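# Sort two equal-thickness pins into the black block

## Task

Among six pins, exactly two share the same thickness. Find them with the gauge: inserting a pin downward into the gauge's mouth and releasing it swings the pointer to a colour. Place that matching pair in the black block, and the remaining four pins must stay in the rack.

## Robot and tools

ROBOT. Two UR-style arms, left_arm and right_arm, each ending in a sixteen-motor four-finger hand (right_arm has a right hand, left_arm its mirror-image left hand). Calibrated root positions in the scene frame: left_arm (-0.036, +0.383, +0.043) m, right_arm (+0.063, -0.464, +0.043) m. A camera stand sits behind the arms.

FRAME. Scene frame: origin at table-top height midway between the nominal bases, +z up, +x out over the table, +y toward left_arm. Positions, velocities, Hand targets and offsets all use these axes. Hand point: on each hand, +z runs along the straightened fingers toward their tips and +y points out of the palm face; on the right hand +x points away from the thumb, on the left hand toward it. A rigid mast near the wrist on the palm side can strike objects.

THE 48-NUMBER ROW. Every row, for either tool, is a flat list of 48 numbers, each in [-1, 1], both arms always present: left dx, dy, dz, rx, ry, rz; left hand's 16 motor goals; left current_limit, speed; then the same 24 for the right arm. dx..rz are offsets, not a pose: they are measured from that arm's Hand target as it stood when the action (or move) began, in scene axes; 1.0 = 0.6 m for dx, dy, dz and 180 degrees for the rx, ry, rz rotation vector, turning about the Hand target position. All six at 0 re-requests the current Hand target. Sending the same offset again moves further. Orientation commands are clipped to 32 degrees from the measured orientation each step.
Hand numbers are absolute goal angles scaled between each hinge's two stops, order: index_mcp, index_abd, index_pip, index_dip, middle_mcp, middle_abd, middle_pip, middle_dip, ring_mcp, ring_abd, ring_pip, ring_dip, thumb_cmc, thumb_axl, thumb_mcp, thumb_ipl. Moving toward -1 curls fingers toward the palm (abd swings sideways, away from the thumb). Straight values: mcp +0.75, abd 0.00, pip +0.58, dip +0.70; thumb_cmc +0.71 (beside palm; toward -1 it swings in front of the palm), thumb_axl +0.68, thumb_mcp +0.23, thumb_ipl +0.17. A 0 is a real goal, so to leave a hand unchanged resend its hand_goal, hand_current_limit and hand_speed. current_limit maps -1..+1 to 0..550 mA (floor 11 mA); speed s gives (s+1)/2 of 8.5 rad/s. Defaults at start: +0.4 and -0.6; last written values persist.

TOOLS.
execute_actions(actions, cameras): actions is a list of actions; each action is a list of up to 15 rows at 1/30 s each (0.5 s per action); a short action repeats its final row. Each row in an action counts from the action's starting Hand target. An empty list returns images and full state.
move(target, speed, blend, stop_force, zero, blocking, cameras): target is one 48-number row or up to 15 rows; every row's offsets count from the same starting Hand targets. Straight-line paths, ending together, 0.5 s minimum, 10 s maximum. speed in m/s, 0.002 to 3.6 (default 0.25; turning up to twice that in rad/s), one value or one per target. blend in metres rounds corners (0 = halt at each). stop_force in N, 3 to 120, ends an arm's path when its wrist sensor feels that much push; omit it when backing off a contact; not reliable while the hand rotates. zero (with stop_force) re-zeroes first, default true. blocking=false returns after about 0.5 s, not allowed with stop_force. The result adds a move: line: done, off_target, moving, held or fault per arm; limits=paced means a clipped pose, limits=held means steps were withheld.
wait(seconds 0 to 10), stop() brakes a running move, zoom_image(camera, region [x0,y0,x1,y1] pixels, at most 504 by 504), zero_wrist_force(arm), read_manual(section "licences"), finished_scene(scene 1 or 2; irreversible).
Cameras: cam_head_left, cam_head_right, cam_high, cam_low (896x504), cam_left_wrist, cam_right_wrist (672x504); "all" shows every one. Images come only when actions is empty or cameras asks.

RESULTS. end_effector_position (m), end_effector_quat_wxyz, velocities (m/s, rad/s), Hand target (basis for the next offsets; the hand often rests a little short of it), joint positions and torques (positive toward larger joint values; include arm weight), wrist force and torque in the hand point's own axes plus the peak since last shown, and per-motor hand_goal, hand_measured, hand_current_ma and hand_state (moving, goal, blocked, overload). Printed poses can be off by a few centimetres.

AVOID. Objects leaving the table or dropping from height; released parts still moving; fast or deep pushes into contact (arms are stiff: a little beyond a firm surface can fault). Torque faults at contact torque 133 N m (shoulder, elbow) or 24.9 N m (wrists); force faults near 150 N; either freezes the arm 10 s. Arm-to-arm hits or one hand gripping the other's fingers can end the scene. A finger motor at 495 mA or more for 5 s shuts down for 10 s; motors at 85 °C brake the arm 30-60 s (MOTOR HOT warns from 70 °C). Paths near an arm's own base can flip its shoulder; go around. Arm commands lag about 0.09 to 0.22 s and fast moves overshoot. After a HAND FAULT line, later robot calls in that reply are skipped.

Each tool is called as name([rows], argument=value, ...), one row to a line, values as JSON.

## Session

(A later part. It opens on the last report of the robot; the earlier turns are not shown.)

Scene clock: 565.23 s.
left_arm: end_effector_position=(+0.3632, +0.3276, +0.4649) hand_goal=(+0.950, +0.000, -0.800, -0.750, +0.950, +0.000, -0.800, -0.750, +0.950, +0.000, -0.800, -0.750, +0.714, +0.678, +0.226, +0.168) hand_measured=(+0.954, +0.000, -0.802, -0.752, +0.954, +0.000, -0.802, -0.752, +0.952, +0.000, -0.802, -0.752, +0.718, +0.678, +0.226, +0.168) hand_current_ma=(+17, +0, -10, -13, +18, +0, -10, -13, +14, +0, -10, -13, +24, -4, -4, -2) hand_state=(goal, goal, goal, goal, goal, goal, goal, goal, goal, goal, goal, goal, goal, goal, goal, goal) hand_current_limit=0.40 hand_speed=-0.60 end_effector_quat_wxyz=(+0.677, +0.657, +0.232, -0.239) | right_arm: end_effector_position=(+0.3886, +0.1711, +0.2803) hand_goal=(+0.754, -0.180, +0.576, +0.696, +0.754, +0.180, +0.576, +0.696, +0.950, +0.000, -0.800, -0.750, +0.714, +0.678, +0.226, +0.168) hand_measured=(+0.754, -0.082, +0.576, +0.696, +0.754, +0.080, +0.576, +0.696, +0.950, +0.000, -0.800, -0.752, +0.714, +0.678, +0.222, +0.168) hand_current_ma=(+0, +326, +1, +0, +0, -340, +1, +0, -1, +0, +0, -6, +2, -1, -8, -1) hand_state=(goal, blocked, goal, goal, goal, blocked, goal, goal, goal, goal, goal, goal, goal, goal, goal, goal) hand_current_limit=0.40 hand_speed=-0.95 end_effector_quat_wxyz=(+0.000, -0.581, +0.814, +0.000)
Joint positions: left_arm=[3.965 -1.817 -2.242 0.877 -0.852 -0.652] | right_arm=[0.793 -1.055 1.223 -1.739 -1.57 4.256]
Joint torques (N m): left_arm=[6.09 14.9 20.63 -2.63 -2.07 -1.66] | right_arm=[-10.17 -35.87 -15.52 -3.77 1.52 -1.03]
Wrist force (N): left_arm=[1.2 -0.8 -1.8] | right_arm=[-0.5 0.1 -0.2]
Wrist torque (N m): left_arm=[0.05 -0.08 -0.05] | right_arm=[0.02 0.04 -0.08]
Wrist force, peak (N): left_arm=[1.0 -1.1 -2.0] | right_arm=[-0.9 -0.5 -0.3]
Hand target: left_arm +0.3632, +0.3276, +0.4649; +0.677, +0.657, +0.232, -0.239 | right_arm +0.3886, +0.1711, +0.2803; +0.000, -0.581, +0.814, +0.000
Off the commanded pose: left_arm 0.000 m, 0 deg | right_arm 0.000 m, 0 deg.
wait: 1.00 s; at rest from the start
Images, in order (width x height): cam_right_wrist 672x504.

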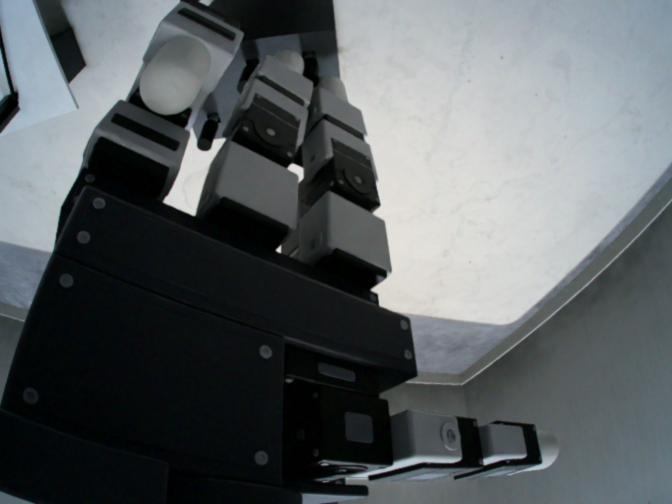

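move(target=[0,0,0,0,0,0,0.95,0,-0.8,-0.75,0.95,0,-0.8,-0.75,0.95,0,-0.8,-0.75,0.714,0.678,0.226,0.168,0.4,-0.6,0,0,0.1333,0,0,0,0.754,-0.18,0.576,0.696,0.754,0.18,0.576,0.696,0.95,0,-0.8,-0.75,0.714,0.678,0.226,0.168,0.4,-0.95], speed=0.06, cameras=["cam_right_wrist","cam_left_wrist","cam_high"])

zoom_image(camera="cam_right_wrist", region=[220, 0, 460, 180])

zoom_image(camera="cam_left_wrist", region=[130, 80, 290, 280])

zoom_image(camera="cam_high", region=[300, 60, 460, 220])

Scene clock: 574.47 s.
left_arm: end_effector_position=(+0.3632, +0.3276, +0.4649) hand_goal=(+0.950, +0.000, -0.800, -0.750, +0.950, +0.000, -0.800, -0.750, +0.950, +0.000, -0.800, -0.750, +0.714, +0.678, +0.226, +0.168) hand_measured=(+0.954, +0.000, -0.802, -0.752, +0.954, +0.000, -0.802, -0.752, +0.952, +0.000, -0.802, -0.752, +0.718, +0.678, +0.226, +0.168) hand_current_ma=(+17, +0, -10, -13, +18, +0, -10, -13, +14, +0, -10, -13, +24, -4, -4, -2) hand_state=(goal, goal, goal, goal, goal, goal, goal, goal, goal, goal, goal, goal, goal, goal, goal, goal) hand_current_limit=0.40 hand_speed=-0.60 end_effector_quat_wxyz=(+0.677, +0.657, +0.232, -0.239) | right_arm: end_effector_position=(+0.3886, +0.1711, +0.3602) hand_goal=(+0.754, -0.180, +0.576, +0.696, +0.754, +0.180, +0.576, +0.696, +0.950, +0.000, -0.800, -0.750, +0.714, +0.678, +0.226, +0.168) hand_measured=(+0.754, -0.082, +0.576, +0.696, +0.754, +0.080, +0.576, +0.696, +0.950, +0.000, -0.800, -0.752, +0.714, +0.678, +0.222, +0.168) hand_current_ma=(+0, +326, +1, +0, +0, -340, +1, +0, -1, +0, +0, -6, +2, -1, -8, -1) hand_state=(goal, blocked, goal, goal, goal, blocked, goal, goal, goal, goal, goal, goal, goal, goal, goal, goal) hand_current_limit=0.40 hand_speed=-0.95 end_effector_quat_wxyz=(+0.000, -0.581, +0.814, +0.000)
Joint positions: left_arm=[3.965 -1.817 -2.242 0.877 -0.852 -0.652] | right_arm=[0.793 -1.07 1.041 -1.542 -1.57 4.256]
Joint torques (N m): left_arm=[6.56 14.73 21.05 -2.49 -1.89 -1.45] | right_arm=[-1.1 -34.7 -26.79 -1.19 -2.05 -1.13]
Wrist force (N): left_arm=[1.3 -0.5 -1.6] | right_arm=[-0.7 0.0 -0.4]
Wrist torque (N m): left_arm=[0.08 -0.08 -0.05] | right_arm=[0.01 0.10 -0.11]
Wrist force, peak (N): left_arm=[1.4 -0.7 -2.0] | right_arm=[-0.4 0.5 -0.7]
Hand target: left_arm +0.3632, +0.3276, +0.4649; +0.677, +0.657, +0.232, -0.239 | right_arm +0.3886, +0.1711, +0.3603; +0.000, -0.581, +0.814, +0.000
Off the commanded pose: left_arm 0.000 m, 0 deg | right_arm 0.000 m, 0 deg.
move: done
Images, in order (width x height): cam_high 896x504, cam_left_wrist 672x504, cam_right_wrist 672x504.

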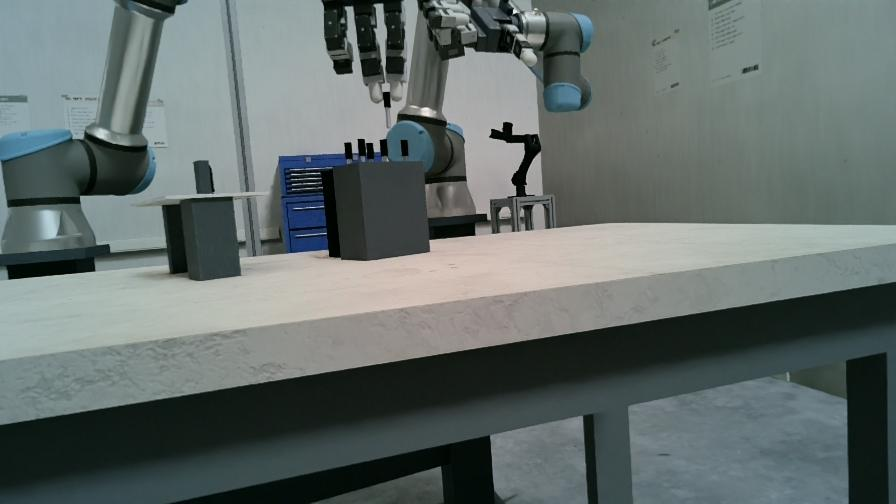

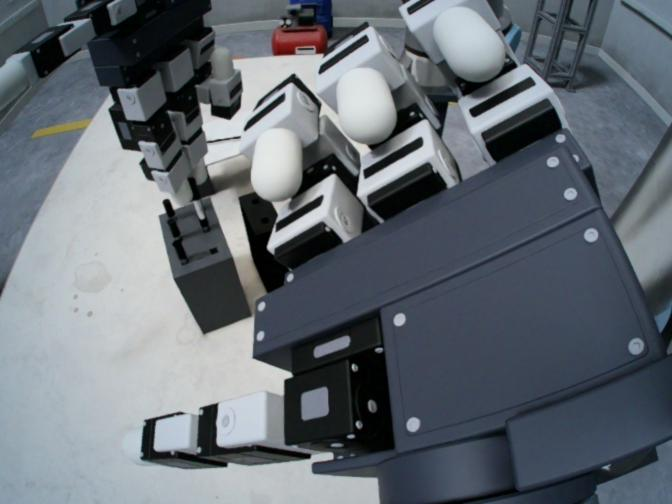

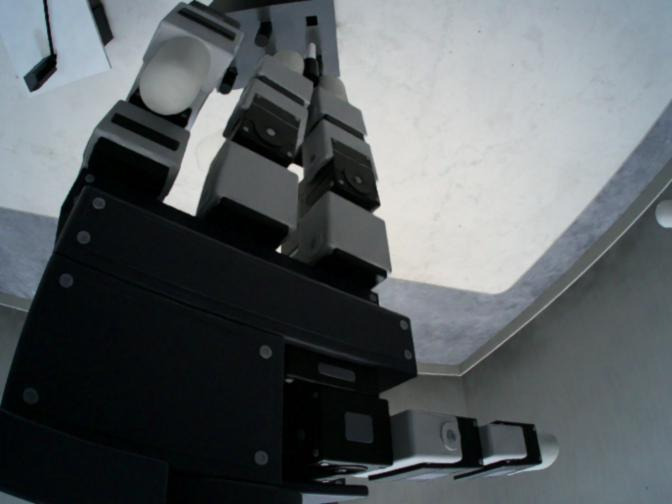

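Scaled by 2.100 from the camera's 672x504 image, which has a finer 960x720 frame.

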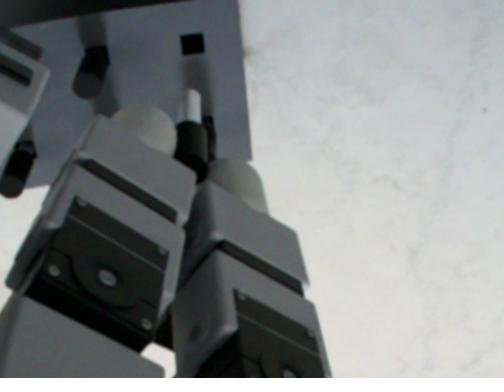

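Scaled by 2.520 from the camera's 672x504 image, which has a finer 960x720 frame.

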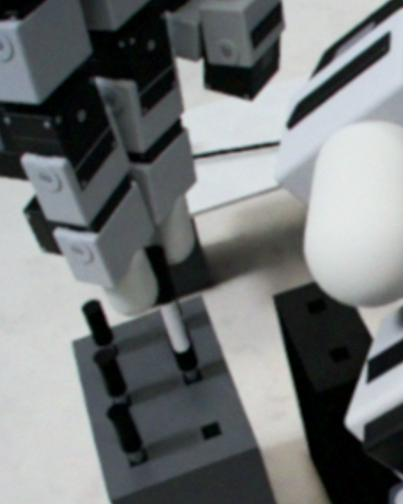

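Scaled by 3.150.

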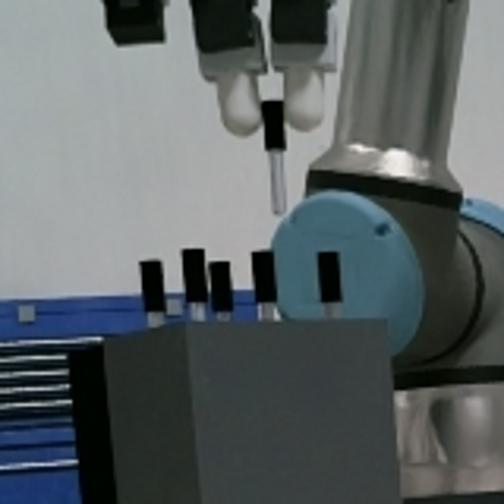

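move([
  [0,0,0,0,0,0,0.95,0,-0.8,-0.75,0.95,0,-0.8,-0.75,0.95,0,-0.8,-0.75,0.714,0.678,0.226,0.168,0.4,-0.6,0,0,0.05,0,0,0,0.754,-0.18,0.576,0.696,0.754,0.18,0.576,0.696,0.95,0,-0.8,-0.75,0.714,0.678,0.226,0.168,0.4,-0.95],
  [0,0,0,0,0,0,0.95,0,-0.8,-0.75,0.95,0,-0.8,-0.75,0.95,0,-0.8,-0.75,0.714,0.678,0.226,0.168,0.4,-0.6,0.1583,-0.3933,0.05,0,0,0,0.754,-0.18,0.576,0.696,0.754,0.18,0.576,0.696,0.95,0,-0.8,-0.75,0.714,0.678,0.226,0.168,0.4,-0.95],
], speed=0.15, blend=[0.02,0], cameras=["all"])

zoom_image(camera="cam_right_wrist", region=[200, 0, 440, 180])

zoom_image(camera="cam_high", region=[140, 60, 300, 220])

zoom_image(camera="cam_left_wrist", region=[130, 60, 270, 200])

Scene clock: 605.27 s.
left_arm: end_effector_position=(+0.3632, +0.3276, +0.4649) hand_goal=(+0.950, +0.000, -0.800, -0.750, +0.950, +0.000, -0.800, -0.750, +0.950, +0.000, -0.800, -0.750, +0.714, +0.678, +0.226, +0.168) hand_measured=(+0.954, +0.000, -0.802, -0.752, +0.954, +0.000, -0.802, -0.752, +0.952, +0.000, -0.802, -0.752, +0.718, +0.678, +0.226, +0.168) hand_current_ma=(+17, +0, -10, -13, +18, +0, -10, -13, +14, +0, -10, -13, +24, -4, -4, -2) hand_state=(goal, goal, goal, goal, goal, goal, goal, goal, goal, goal, goal, goal, goal, goal, goal, goal) hand_current_limit=0.40 hand_speed=-0.60 end_effector_quat_wxyz=(+0.677, +0.657, +0.232, -0.239) | right_arm: end_effector_position=(+0.4835, -0.0646, +0.3903) hand_goal=(+0.754, -0.180, +0.576, +0.696, +0.754, +0.180, +0.576, +0.696, +0.950, +0.000, -0.800, -0.750, +0.714, +0.678, +0.226, +0.168) hand_measured=(+0.754, -0.082, +0.576, +0.696, +0.754, +0.080, +0.576, +0.696, +0.950, +0.000, -0.800, -0.752, +0.714, +0.678, +0.222, +0.168) hand_current_ma=(+0, +326, +1, +0, +0, -340, +1, +0, -1, +0, +0, -6, +2, -1, -8, -1) hand_state=(goal, blocked, goal, goal, goal, blocked, goal, goal, goal, goal, goal, goal, goal, goal, goal, goal) hand_current_limit=0.40 hand_speed=-0.95 end_effector_quat_wxyz=(+0.000, -0.581, +0.814, +0.000)
Joint positions: left_arm=[3.965 -1.817 -2.242 0.877 -0.852 -0.652] | right_arm=[0.403 -1.337 1.335 -1.569 -1.57 3.867]
Joint torques (N m): left_arm=[6.68 14.95 20.73 -2.39 -1.92 -1.28] | right_arm=[-9.89 -40.61 -13.83 -3.94 2.58 -1.41]
Wrist force (N): left_arm=[1.3 -0.7 -1.8] | right_arm=[-0.3 -0.1 -0.3]
Wrist torque (N m): left_arm=[0.07 -0.08 -0.04] | right_arm=[-0.03 0.07 0.01]
Wrist force, peak (N): left_arm=[1.4 -0.8 -2.1] | right_arm=[-0.5 0.3 -0.9]
Hand target: left_arm +0.3632, +0.3276, +0.4649; +0.677, +0.657, +0.232, -0.239 | right_arm +0.4836, -0.0649, +0.3903; +0.000, -0.581, +0.814, +0.000
Off the commanded pose: left_arm 0.000 m, 0 deg | right_arm 0.000 m, 0 deg.
move: done; blend cut to 0.015 m at target 1

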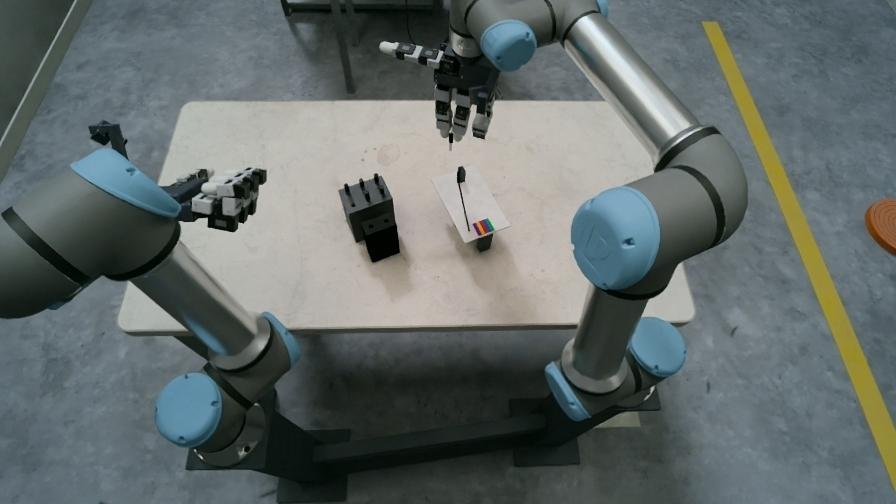

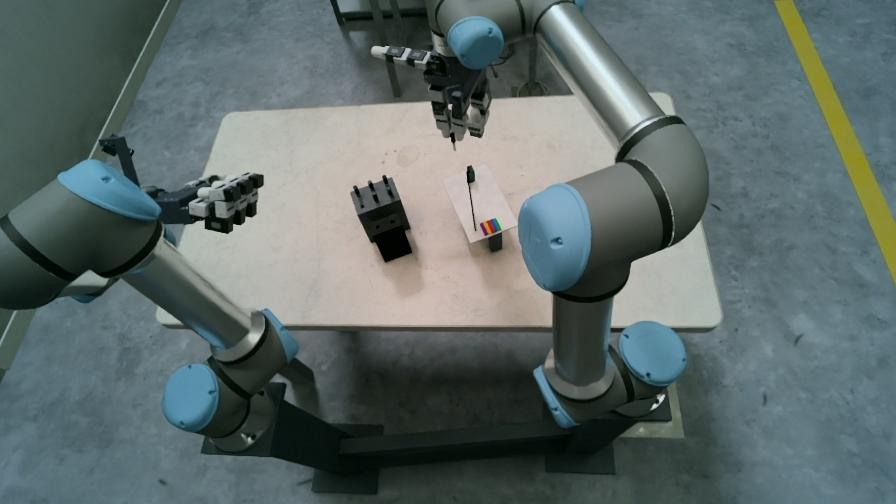

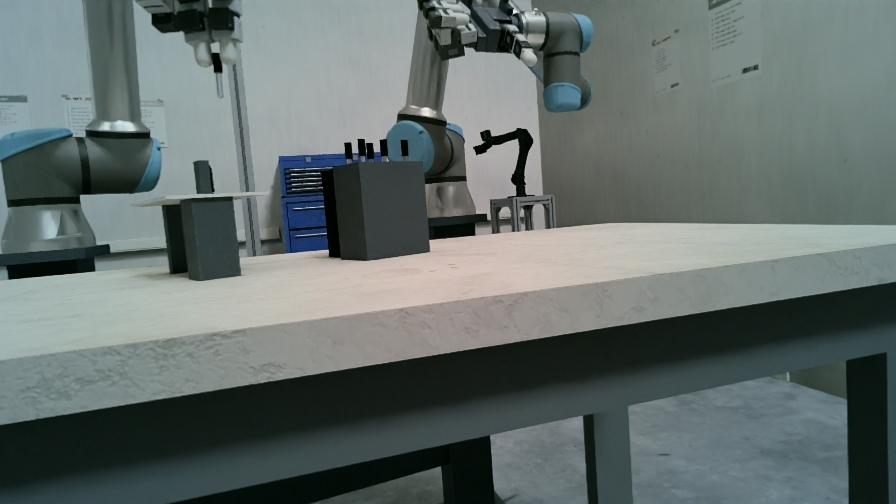

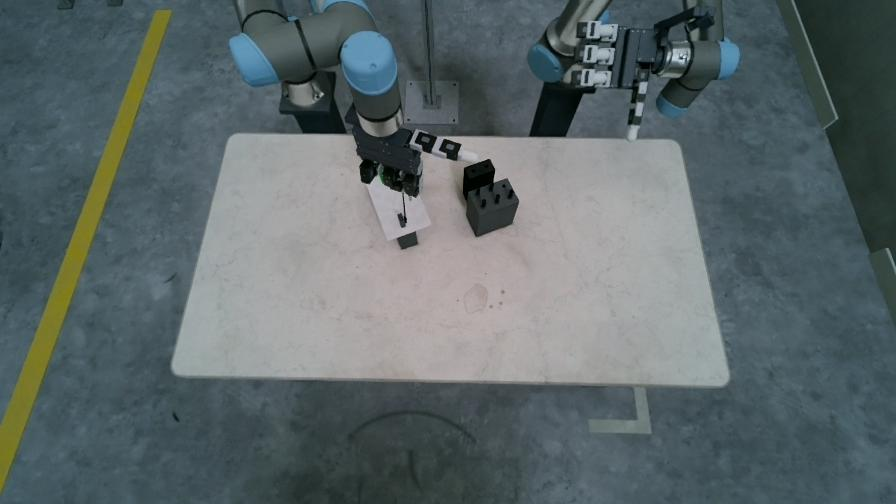

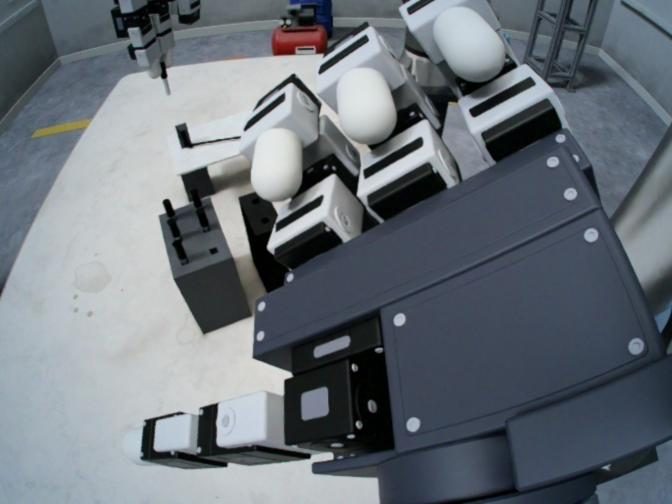

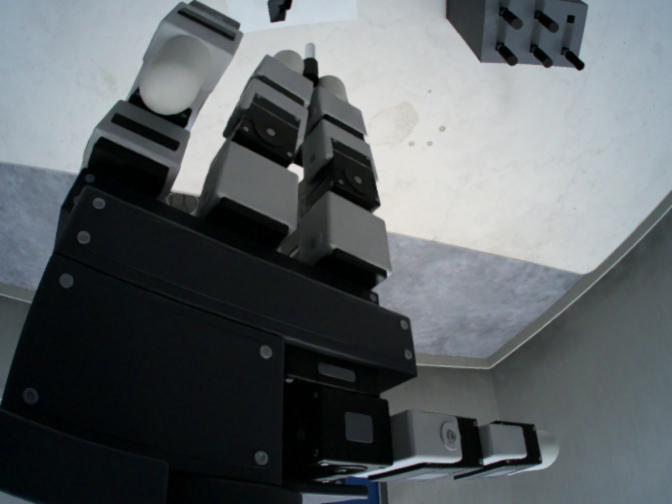

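Scaled by 2.100 from the camera's 672x504 image, which has a finer 960x720 frame.

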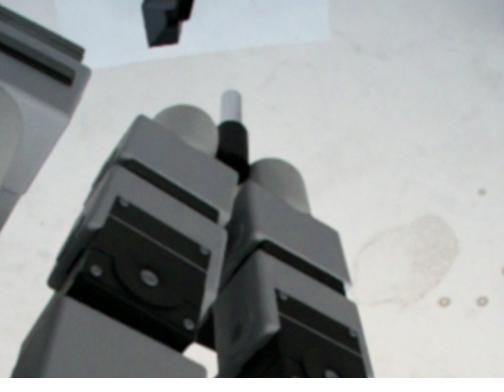

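Scaled by 3.150.

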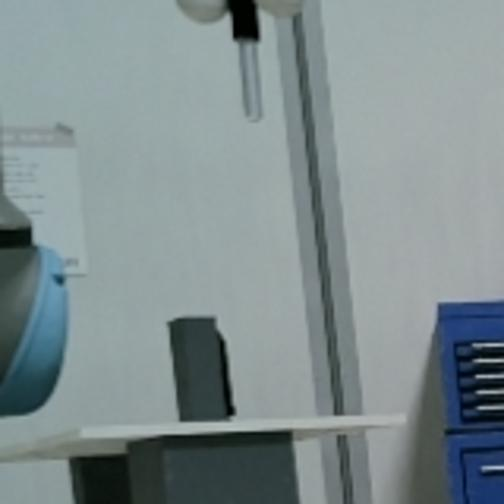

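Scaled by 3.600 from the camera's 672x504 image, which has a finer 960x720 frame.

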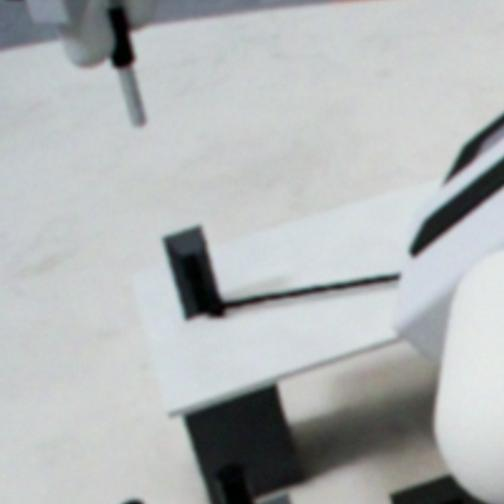

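move(target=[0,0,0,0,0,0,0.95,0,-0.8,-0.75,0.95,0,-0.8,-0.75,0.95,0,-0.8,-0.75,0.714,0.678,0.226,0.168,0.4,-0.6,0.0117,-0.035,-0.0583,0,0,0,0.754,-0.18,0.576,0.696,0.754,0.18,0.576,0.696,0.95,0,-0.8,-0.75,0.714,0.678,0.226,0.168,0.4,-0.95], speed=0.1, cameras=["cam_right_wrist","cam_high","cam_left_wrist","cam_head_left","cam_head_right"])

zoom_image(camera="cam_right_wrist", region=[240, 0, 400, 120])

zoom_image(camera="cam_high", region=[160, 80, 280, 200])

zoom_image(camera="cam_left_wrist", region=[140, 80, 240, 180])

zoom_image(camera="cam_head_left", region=[420, 110, 520, 210])

Scene clock: 630.70 s.
left_arm: end_effector_position=(+0.3632, +0.3276, +0.4649) hand_goal=(+0.950, +0.000, -0.800, -0.750, +0.950, +0.000, -0.800, -0.750, +0.950, +0.000, -0.800, -0.750, +0.714, +0.678, +0.226, +0.168) hand_measured=(+0.954, +0.000, -0.802, -0.752, +0.954, +0.000, -0.802, -0.752, +0.952, +0.000, -0.802, -0.752, +0.718, +0.678, +0.226, +0.168) hand_current_ma=(+17, +0, -10, -13, +18, +0, -10, -13, +14, +0, -10, -13, +24, -4, -4, -2) hand_state=(goal, goal, goal, goal, goal, goal, goal, goal, goal, goal, goal, goal, goal, goal, goal, goal) hand_current_limit=0.40 hand_speed=-0.60 end_effector_quat_wxyz=(+0.677, +0.657, +0.232, -0.239) | right_arm: end_effector_position=(+0.4906, -0.0858, +0.3555) hand_goal=(+0.754, -0.180, +0.576, +0.696, +0.754, +0.180, +0.576, +0.696, +0.950, +0.000, -0.800, -0.750, +0.714, +0.678, +0.226, +0.168) hand_measured=(+0.754, -0.082, +0.576, +0.696, +0.754, +0.080, +0.576, +0.696, +0.950, +0.000, -0.800, -0.752, +0.714, +0.678, +0.222, +0.168) hand_current_ma=(+0, +326, +1, +0, +0, -340, +1, +0, -1, +0, +0, -6, +2, -1, -8, -1) hand_state=(goal, blocked, goal, goal, goal, blocked, goal, goal, goal, goal, goal, goal, goal, goal, goal, goal) hand_current_limit=0.40 hand_speed=-0.95 end_effector_quat_wxyz=(+0.000, -0.581, +0.814, +0.000)
Joint positions: left_arm=[3.965 -1.817 -2.242 0.877 -0.852 -0.652] | right_arm=[0.366 -1.348 1.437 -1.66 -1.57 3.829]
Joint torques (N m): left_arm=[5.56 15.39 21.43 -2.24 -1.94 -1.31] | right_arm=[-9.4 -39.55 -15.32 -3.98 2.53 -1.19]
Wrist force (N): left_arm=[1.3 -1.0 -1.8] | right_arm=[-0.6 0.1 -0.2]
Wrist torque (N m): left_arm=[0.03 -0.08 -0.04] | right_arm=[-0.05 0.11 0.00]
Wrist force, peak (N): left_arm=[1.4 -1.0 -1.9] | right_arm=[-1.0 -0.1 -0.7]
Hand target: left_arm +0.3632, +0.3276, +0.4649; +0.677, +0.657, +0.232, -0.239 | right_arm +0.4906, -0.0859, +0.3553; +0.000, -0.581, +0.814, +0.000
Off the commanded pose: left_arm 0.000 m, 0 deg | right_arm 0.000 m, 0 deg.
move: done
Images, in order (width x height): cam_head_left 896x504, cam_head_right 896x504, cam_high 896x504, cam_left_wrist 672x504, cam_right_wrist 672x504.

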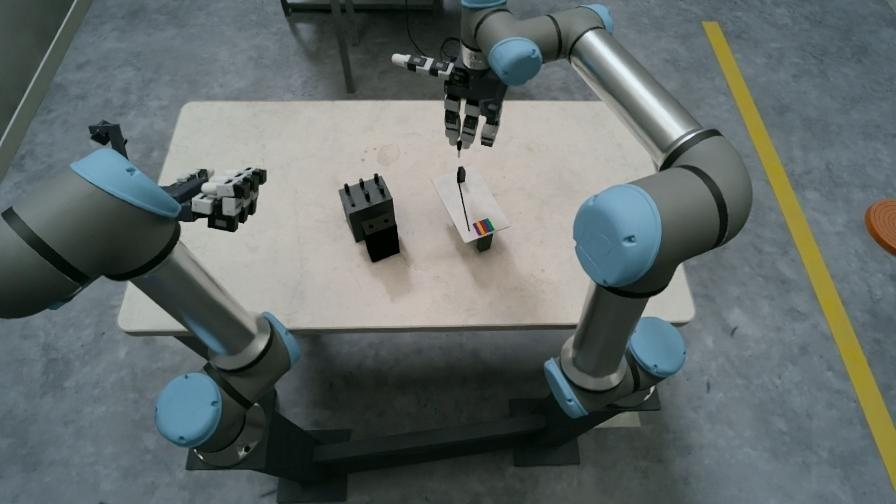

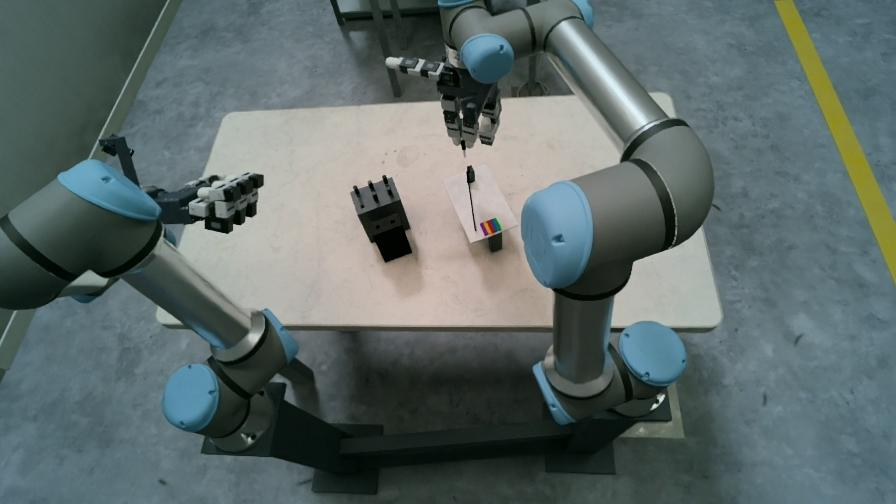

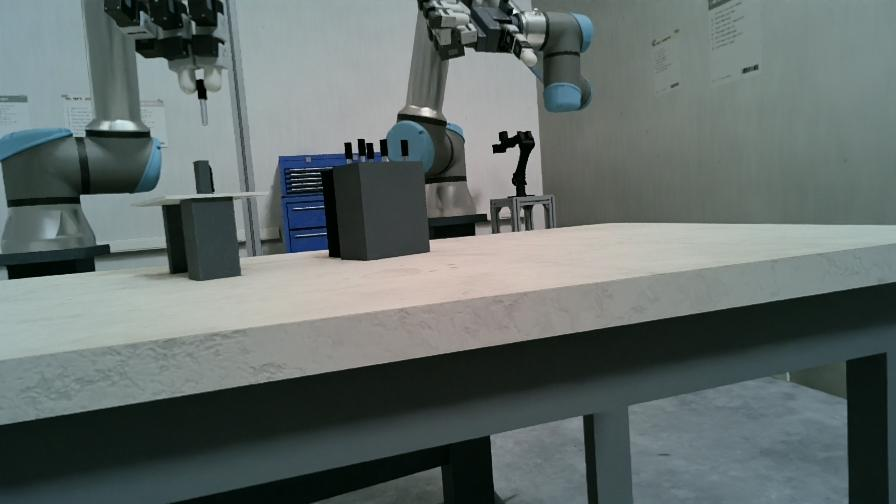

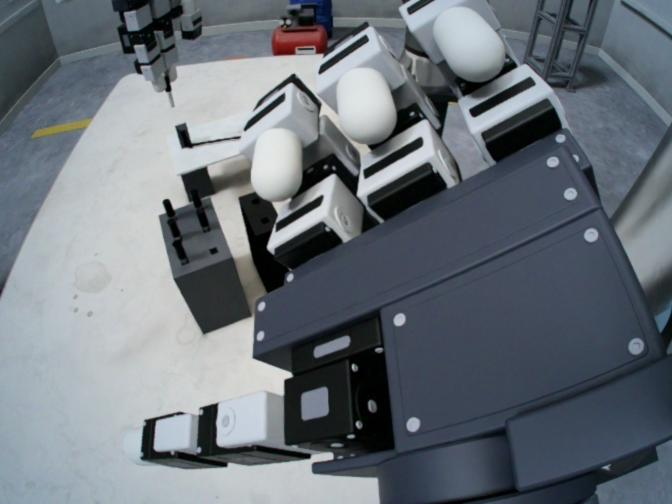

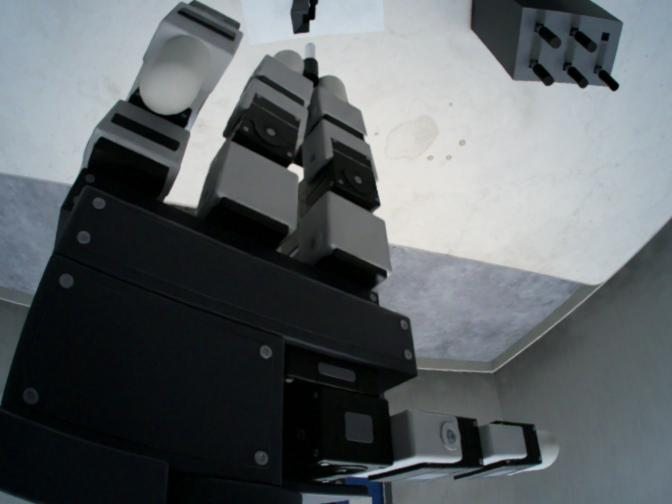

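Scaled by 3.150 from the camera's 672x504 image, which has a finer 960x720 frame.

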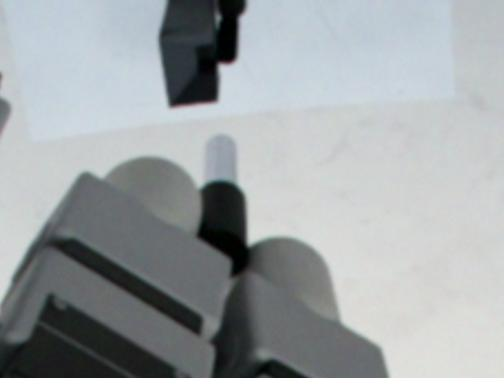

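Scaled by 4.200.

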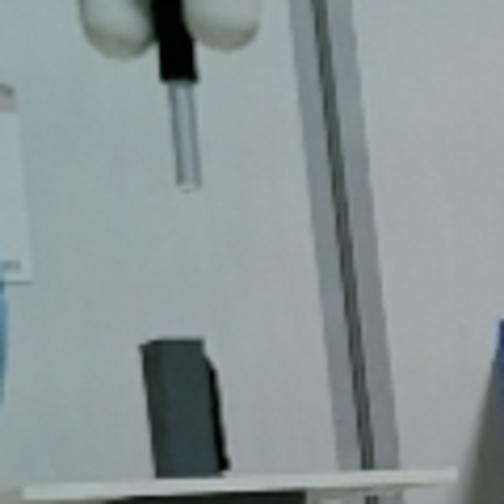

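Scaled by 5.040 from the camera's 672x504 image, which has a finer 960x720 frame.

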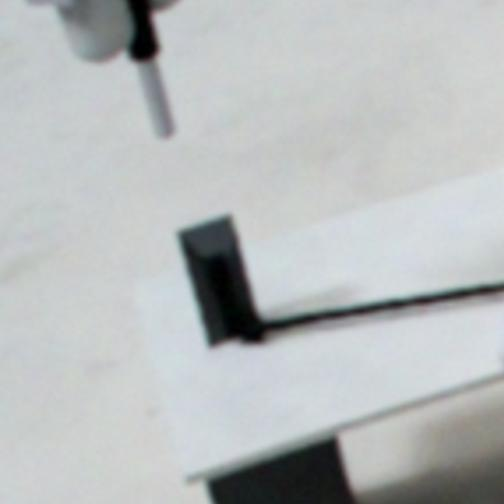

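Scaled by 5.040.

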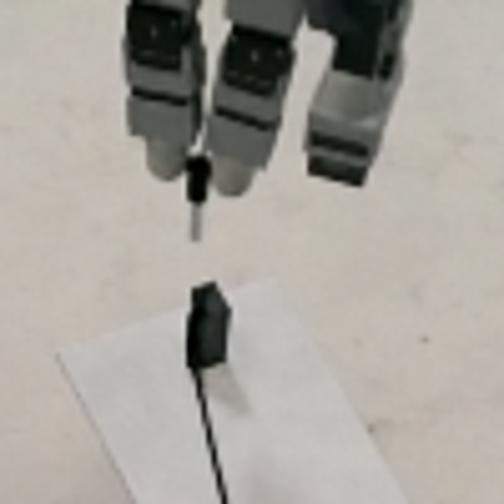

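zoom_image(camera="cam_right_wrist", region=[280, 0, 340, 60])

zoom_image(camera="cam_left_wrist", region=[160, 100, 220, 160])

Scaled by 8.400 from the camera's 672x504 image, which has a finer 960x720 frame.

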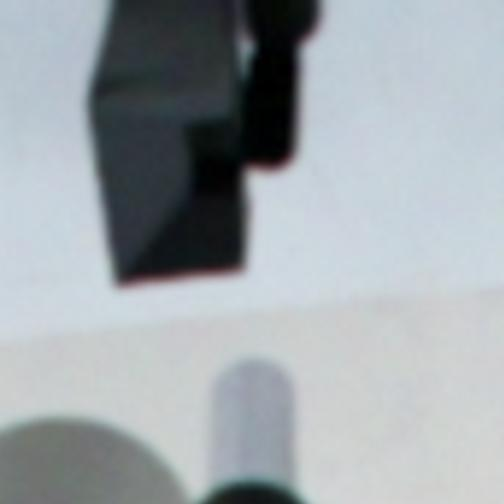

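Scaled by 8.400 from the camera's 672x504 image, which has a finer 960x720 frame.

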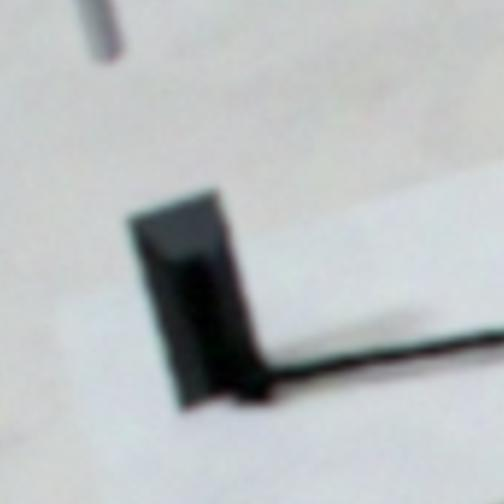

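move(target=[0,0,0,0,0,0,0.95,0,-0.8,-0.75,0.95,0,-0.8,-0.75,0.95,0,-0.8,-0.75,0.714,0.678,0.226,0.168,0.4,-0.6,-0.0108,-0.0088,-0.0333,0,0,0,0.754,-0.18,0.576,0.696,0.754,0.18,0.576,0.696,0.95,0,-0.8,-0.75,0.714,0.678,0.226,0.168,0.4,-0.95], speed=0.08, cameras=["cam_right_wrist","cam_high","cam_left_wrist","cam_head_left","cam_head_right"])

zoom_image(camera="cam_right_wrist", region=[280, 0, 340, 60])

zoom_image(camera="cam_high", region=[160, 80, 280, 200])

zoom_image(camera="cam_left_wrist", region=[160, 90, 230, 160])

zoom_image(camera="cam_head_left", region=[420, 110, 520, 210])

Scene clock: 670.17 s.
left_arm: end_effector_position=(+0.3632, +0.3276, +0.4649) hand_goal=(+0.950, +0.000, -0.800, -0.750, +0.950, +0.000, -0.800, -0.750, +0.950, +0.000, -0.800, -0.750, +0.714, +0.678, +0.226, +0.168) hand_measured=(+0.954, +0.000, -0.802, -0.752, +0.954, +0.000, -0.802, -0.752, +0.952, +0.000, -0.802, -0.752, +0.718, +0.678, +0.226, +0.168) hand_current_ma=(+17, +0, -10, -13, +18, +0, -10, -13, +14, +0, -10, -13, +24, -4, -4, -2) hand_state=(goal, goal, goal, goal, goal, goal, goal, goal, goal, goal, goal, goal, goal, goal, goal, goal) hand_current_limit=0.40 hand_speed=-0.60 end_effector_quat_wxyz=(+0.677, +0.657, +0.232, -0.239) | right_arm: end_effector_position=(+0.4842, -0.0911, +0.3355) hand_goal=(+0.754, -0.180, +0.576, +0.696, +0.754, +0.180, +0.576, +0.696, +0.950, +0.000, -0.800, -0.750, +0.714, +0.678, +0.226, +0.168) hand_measured=(+0.754, -0.082, +0.576, +0.696, +0.754, +0.080, +0.576, +0.696, +0.950, +0.000, -0.800, -0.752, +0.714, +0.678, +0.222, +0.168) hand_current_ma=(+0, +326, +1, +0, +0, -340, +1, +0, -1, +0, +0, -6, +2, -1, -8, -1) hand_state=(goal, blocked, goal, goal, goal, blocked, goal, goal, goal, goal, goal, goal, goal, goal, goal, goal) hand_current_limit=0.40 hand_speed=-0.95 end_effector_quat_wxyz=(+0.000, -0.581, +0.814, +0.000)
Joint positions: left_arm=[3.965 -1.817 -2.242 0.877 -0.852 -0.652] | right_arm=[0.361 -1.363 1.507 -1.715 -1.57 3.824]
Joint torques (N m): left_arm=[5.88 15.43 21.06 -2.18 -1.91 -1.35] | right_arm=[-10.1 -39.79 -13.71 -4.02 -1.21 -1.26]
Wrist force (N): left_arm=[1.3 -0.7 -1.6] | right_arm=[-0.6 0.1 -0.1]
Wrist torque (N m): left_arm=[0.05 -0.08 -0.04] | right_arm=[-0.05 0.12 0.01]
Wrist force, peak (N): left_arm=[1.4 -0.8 -2.1] | right_arm=[-1.1 0.3 0.1]
Hand target: left_arm +0.3632, +0.3276, +0.4649; +0.677, +0.657, +0.232, -0.239 | right_arm +0.4841, -0.0911, +0.3354; +0.000, -0.581, +0.814, +0.000
Off the commanded pose: left_arm 0.000 m, 0 deg | right_arm 0.000 m, 0 deg.
move: done
Images, in order (width x height): cam_head_left 896x504, cam_head_right 896x504, cam_high 896x504, cam_left_wrist 672x504, cam_right_wrist 672x504.

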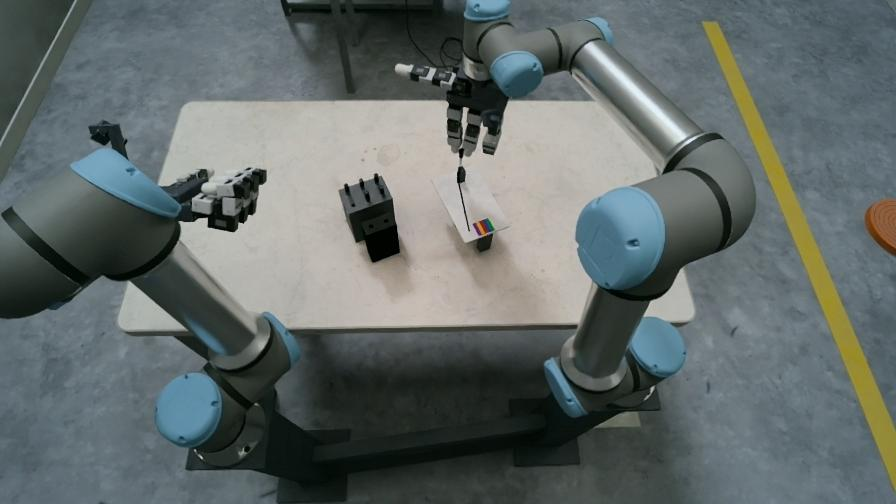

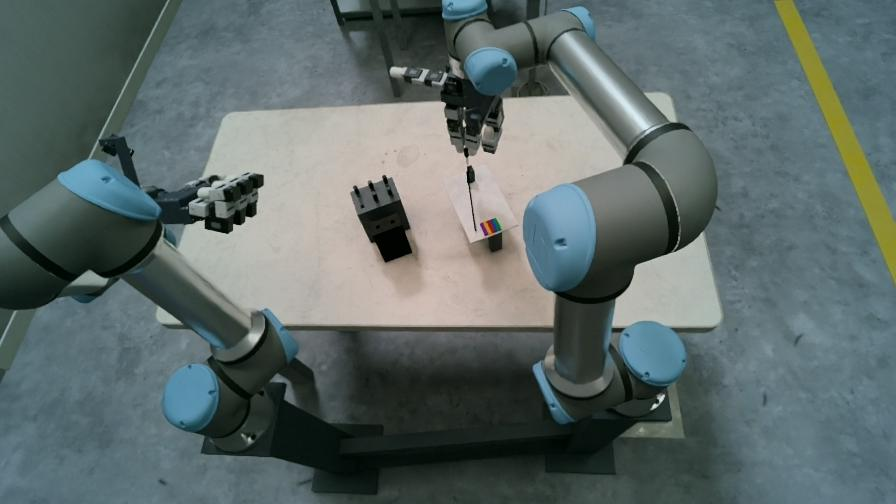

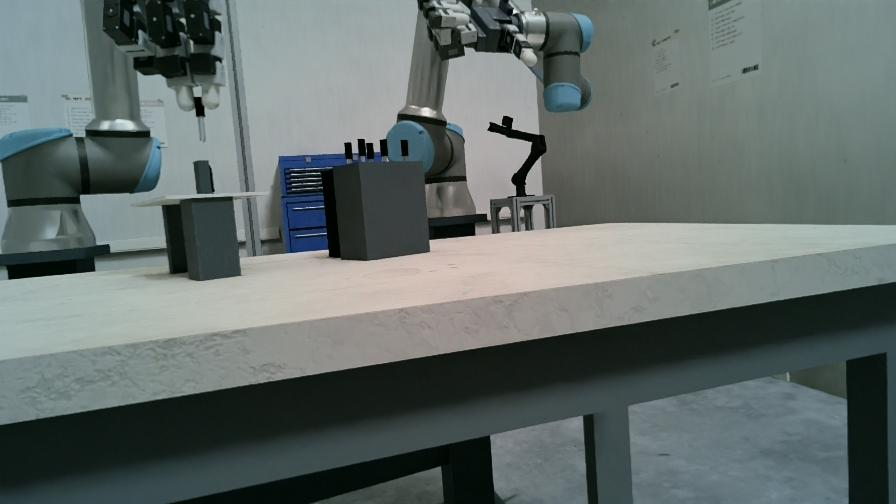

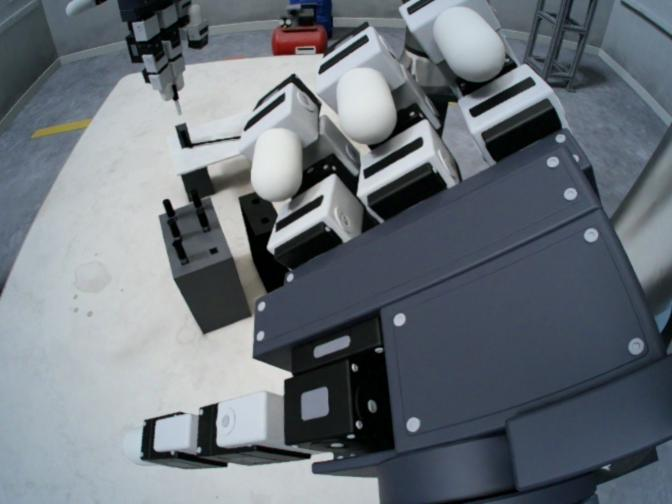

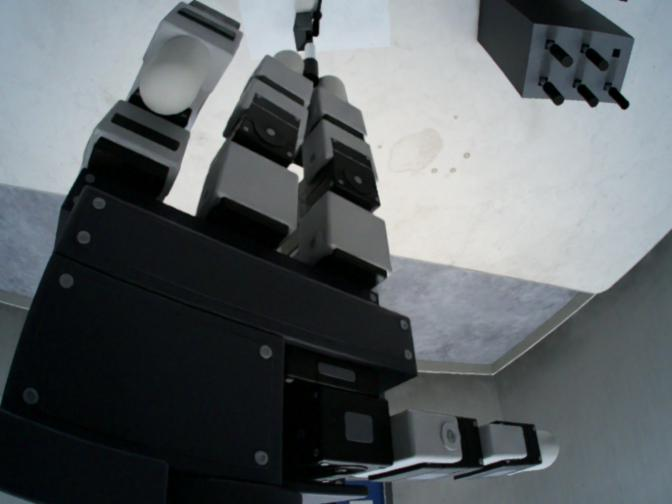

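Scaled by 8.400 from the camera's 672x504 image, which has a finer 960x720 frame.

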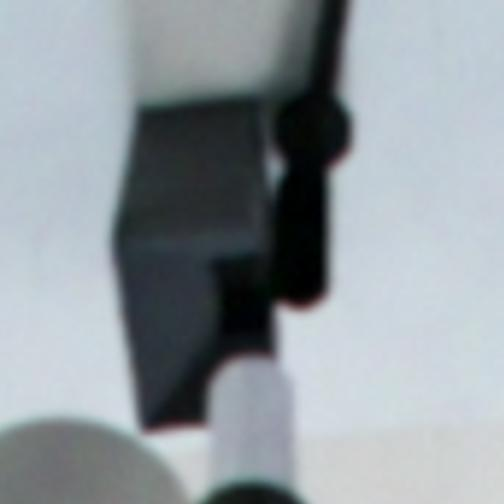

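Scaled by 4.200.

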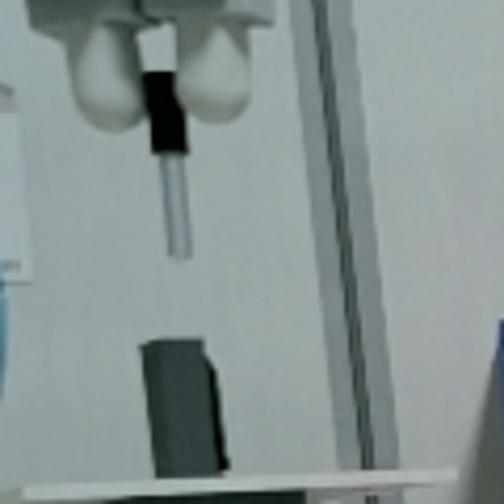

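Scaled by 7.200 from the camera's 672x504 image, which has a finer 960x720 frame.

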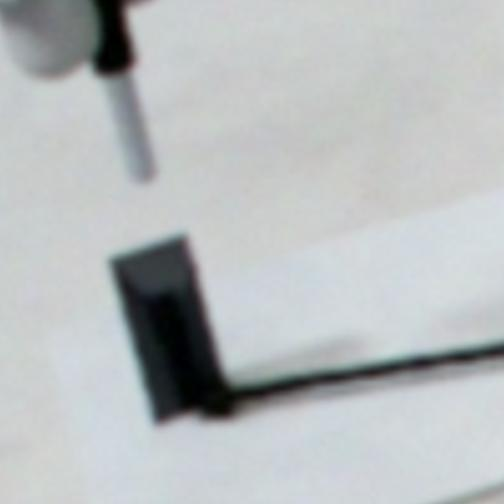

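Scaled by 5.040.

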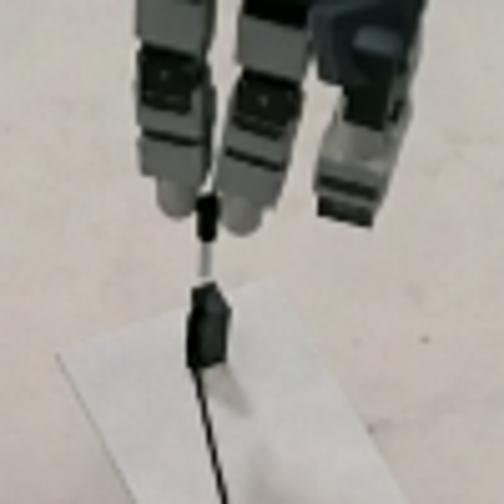

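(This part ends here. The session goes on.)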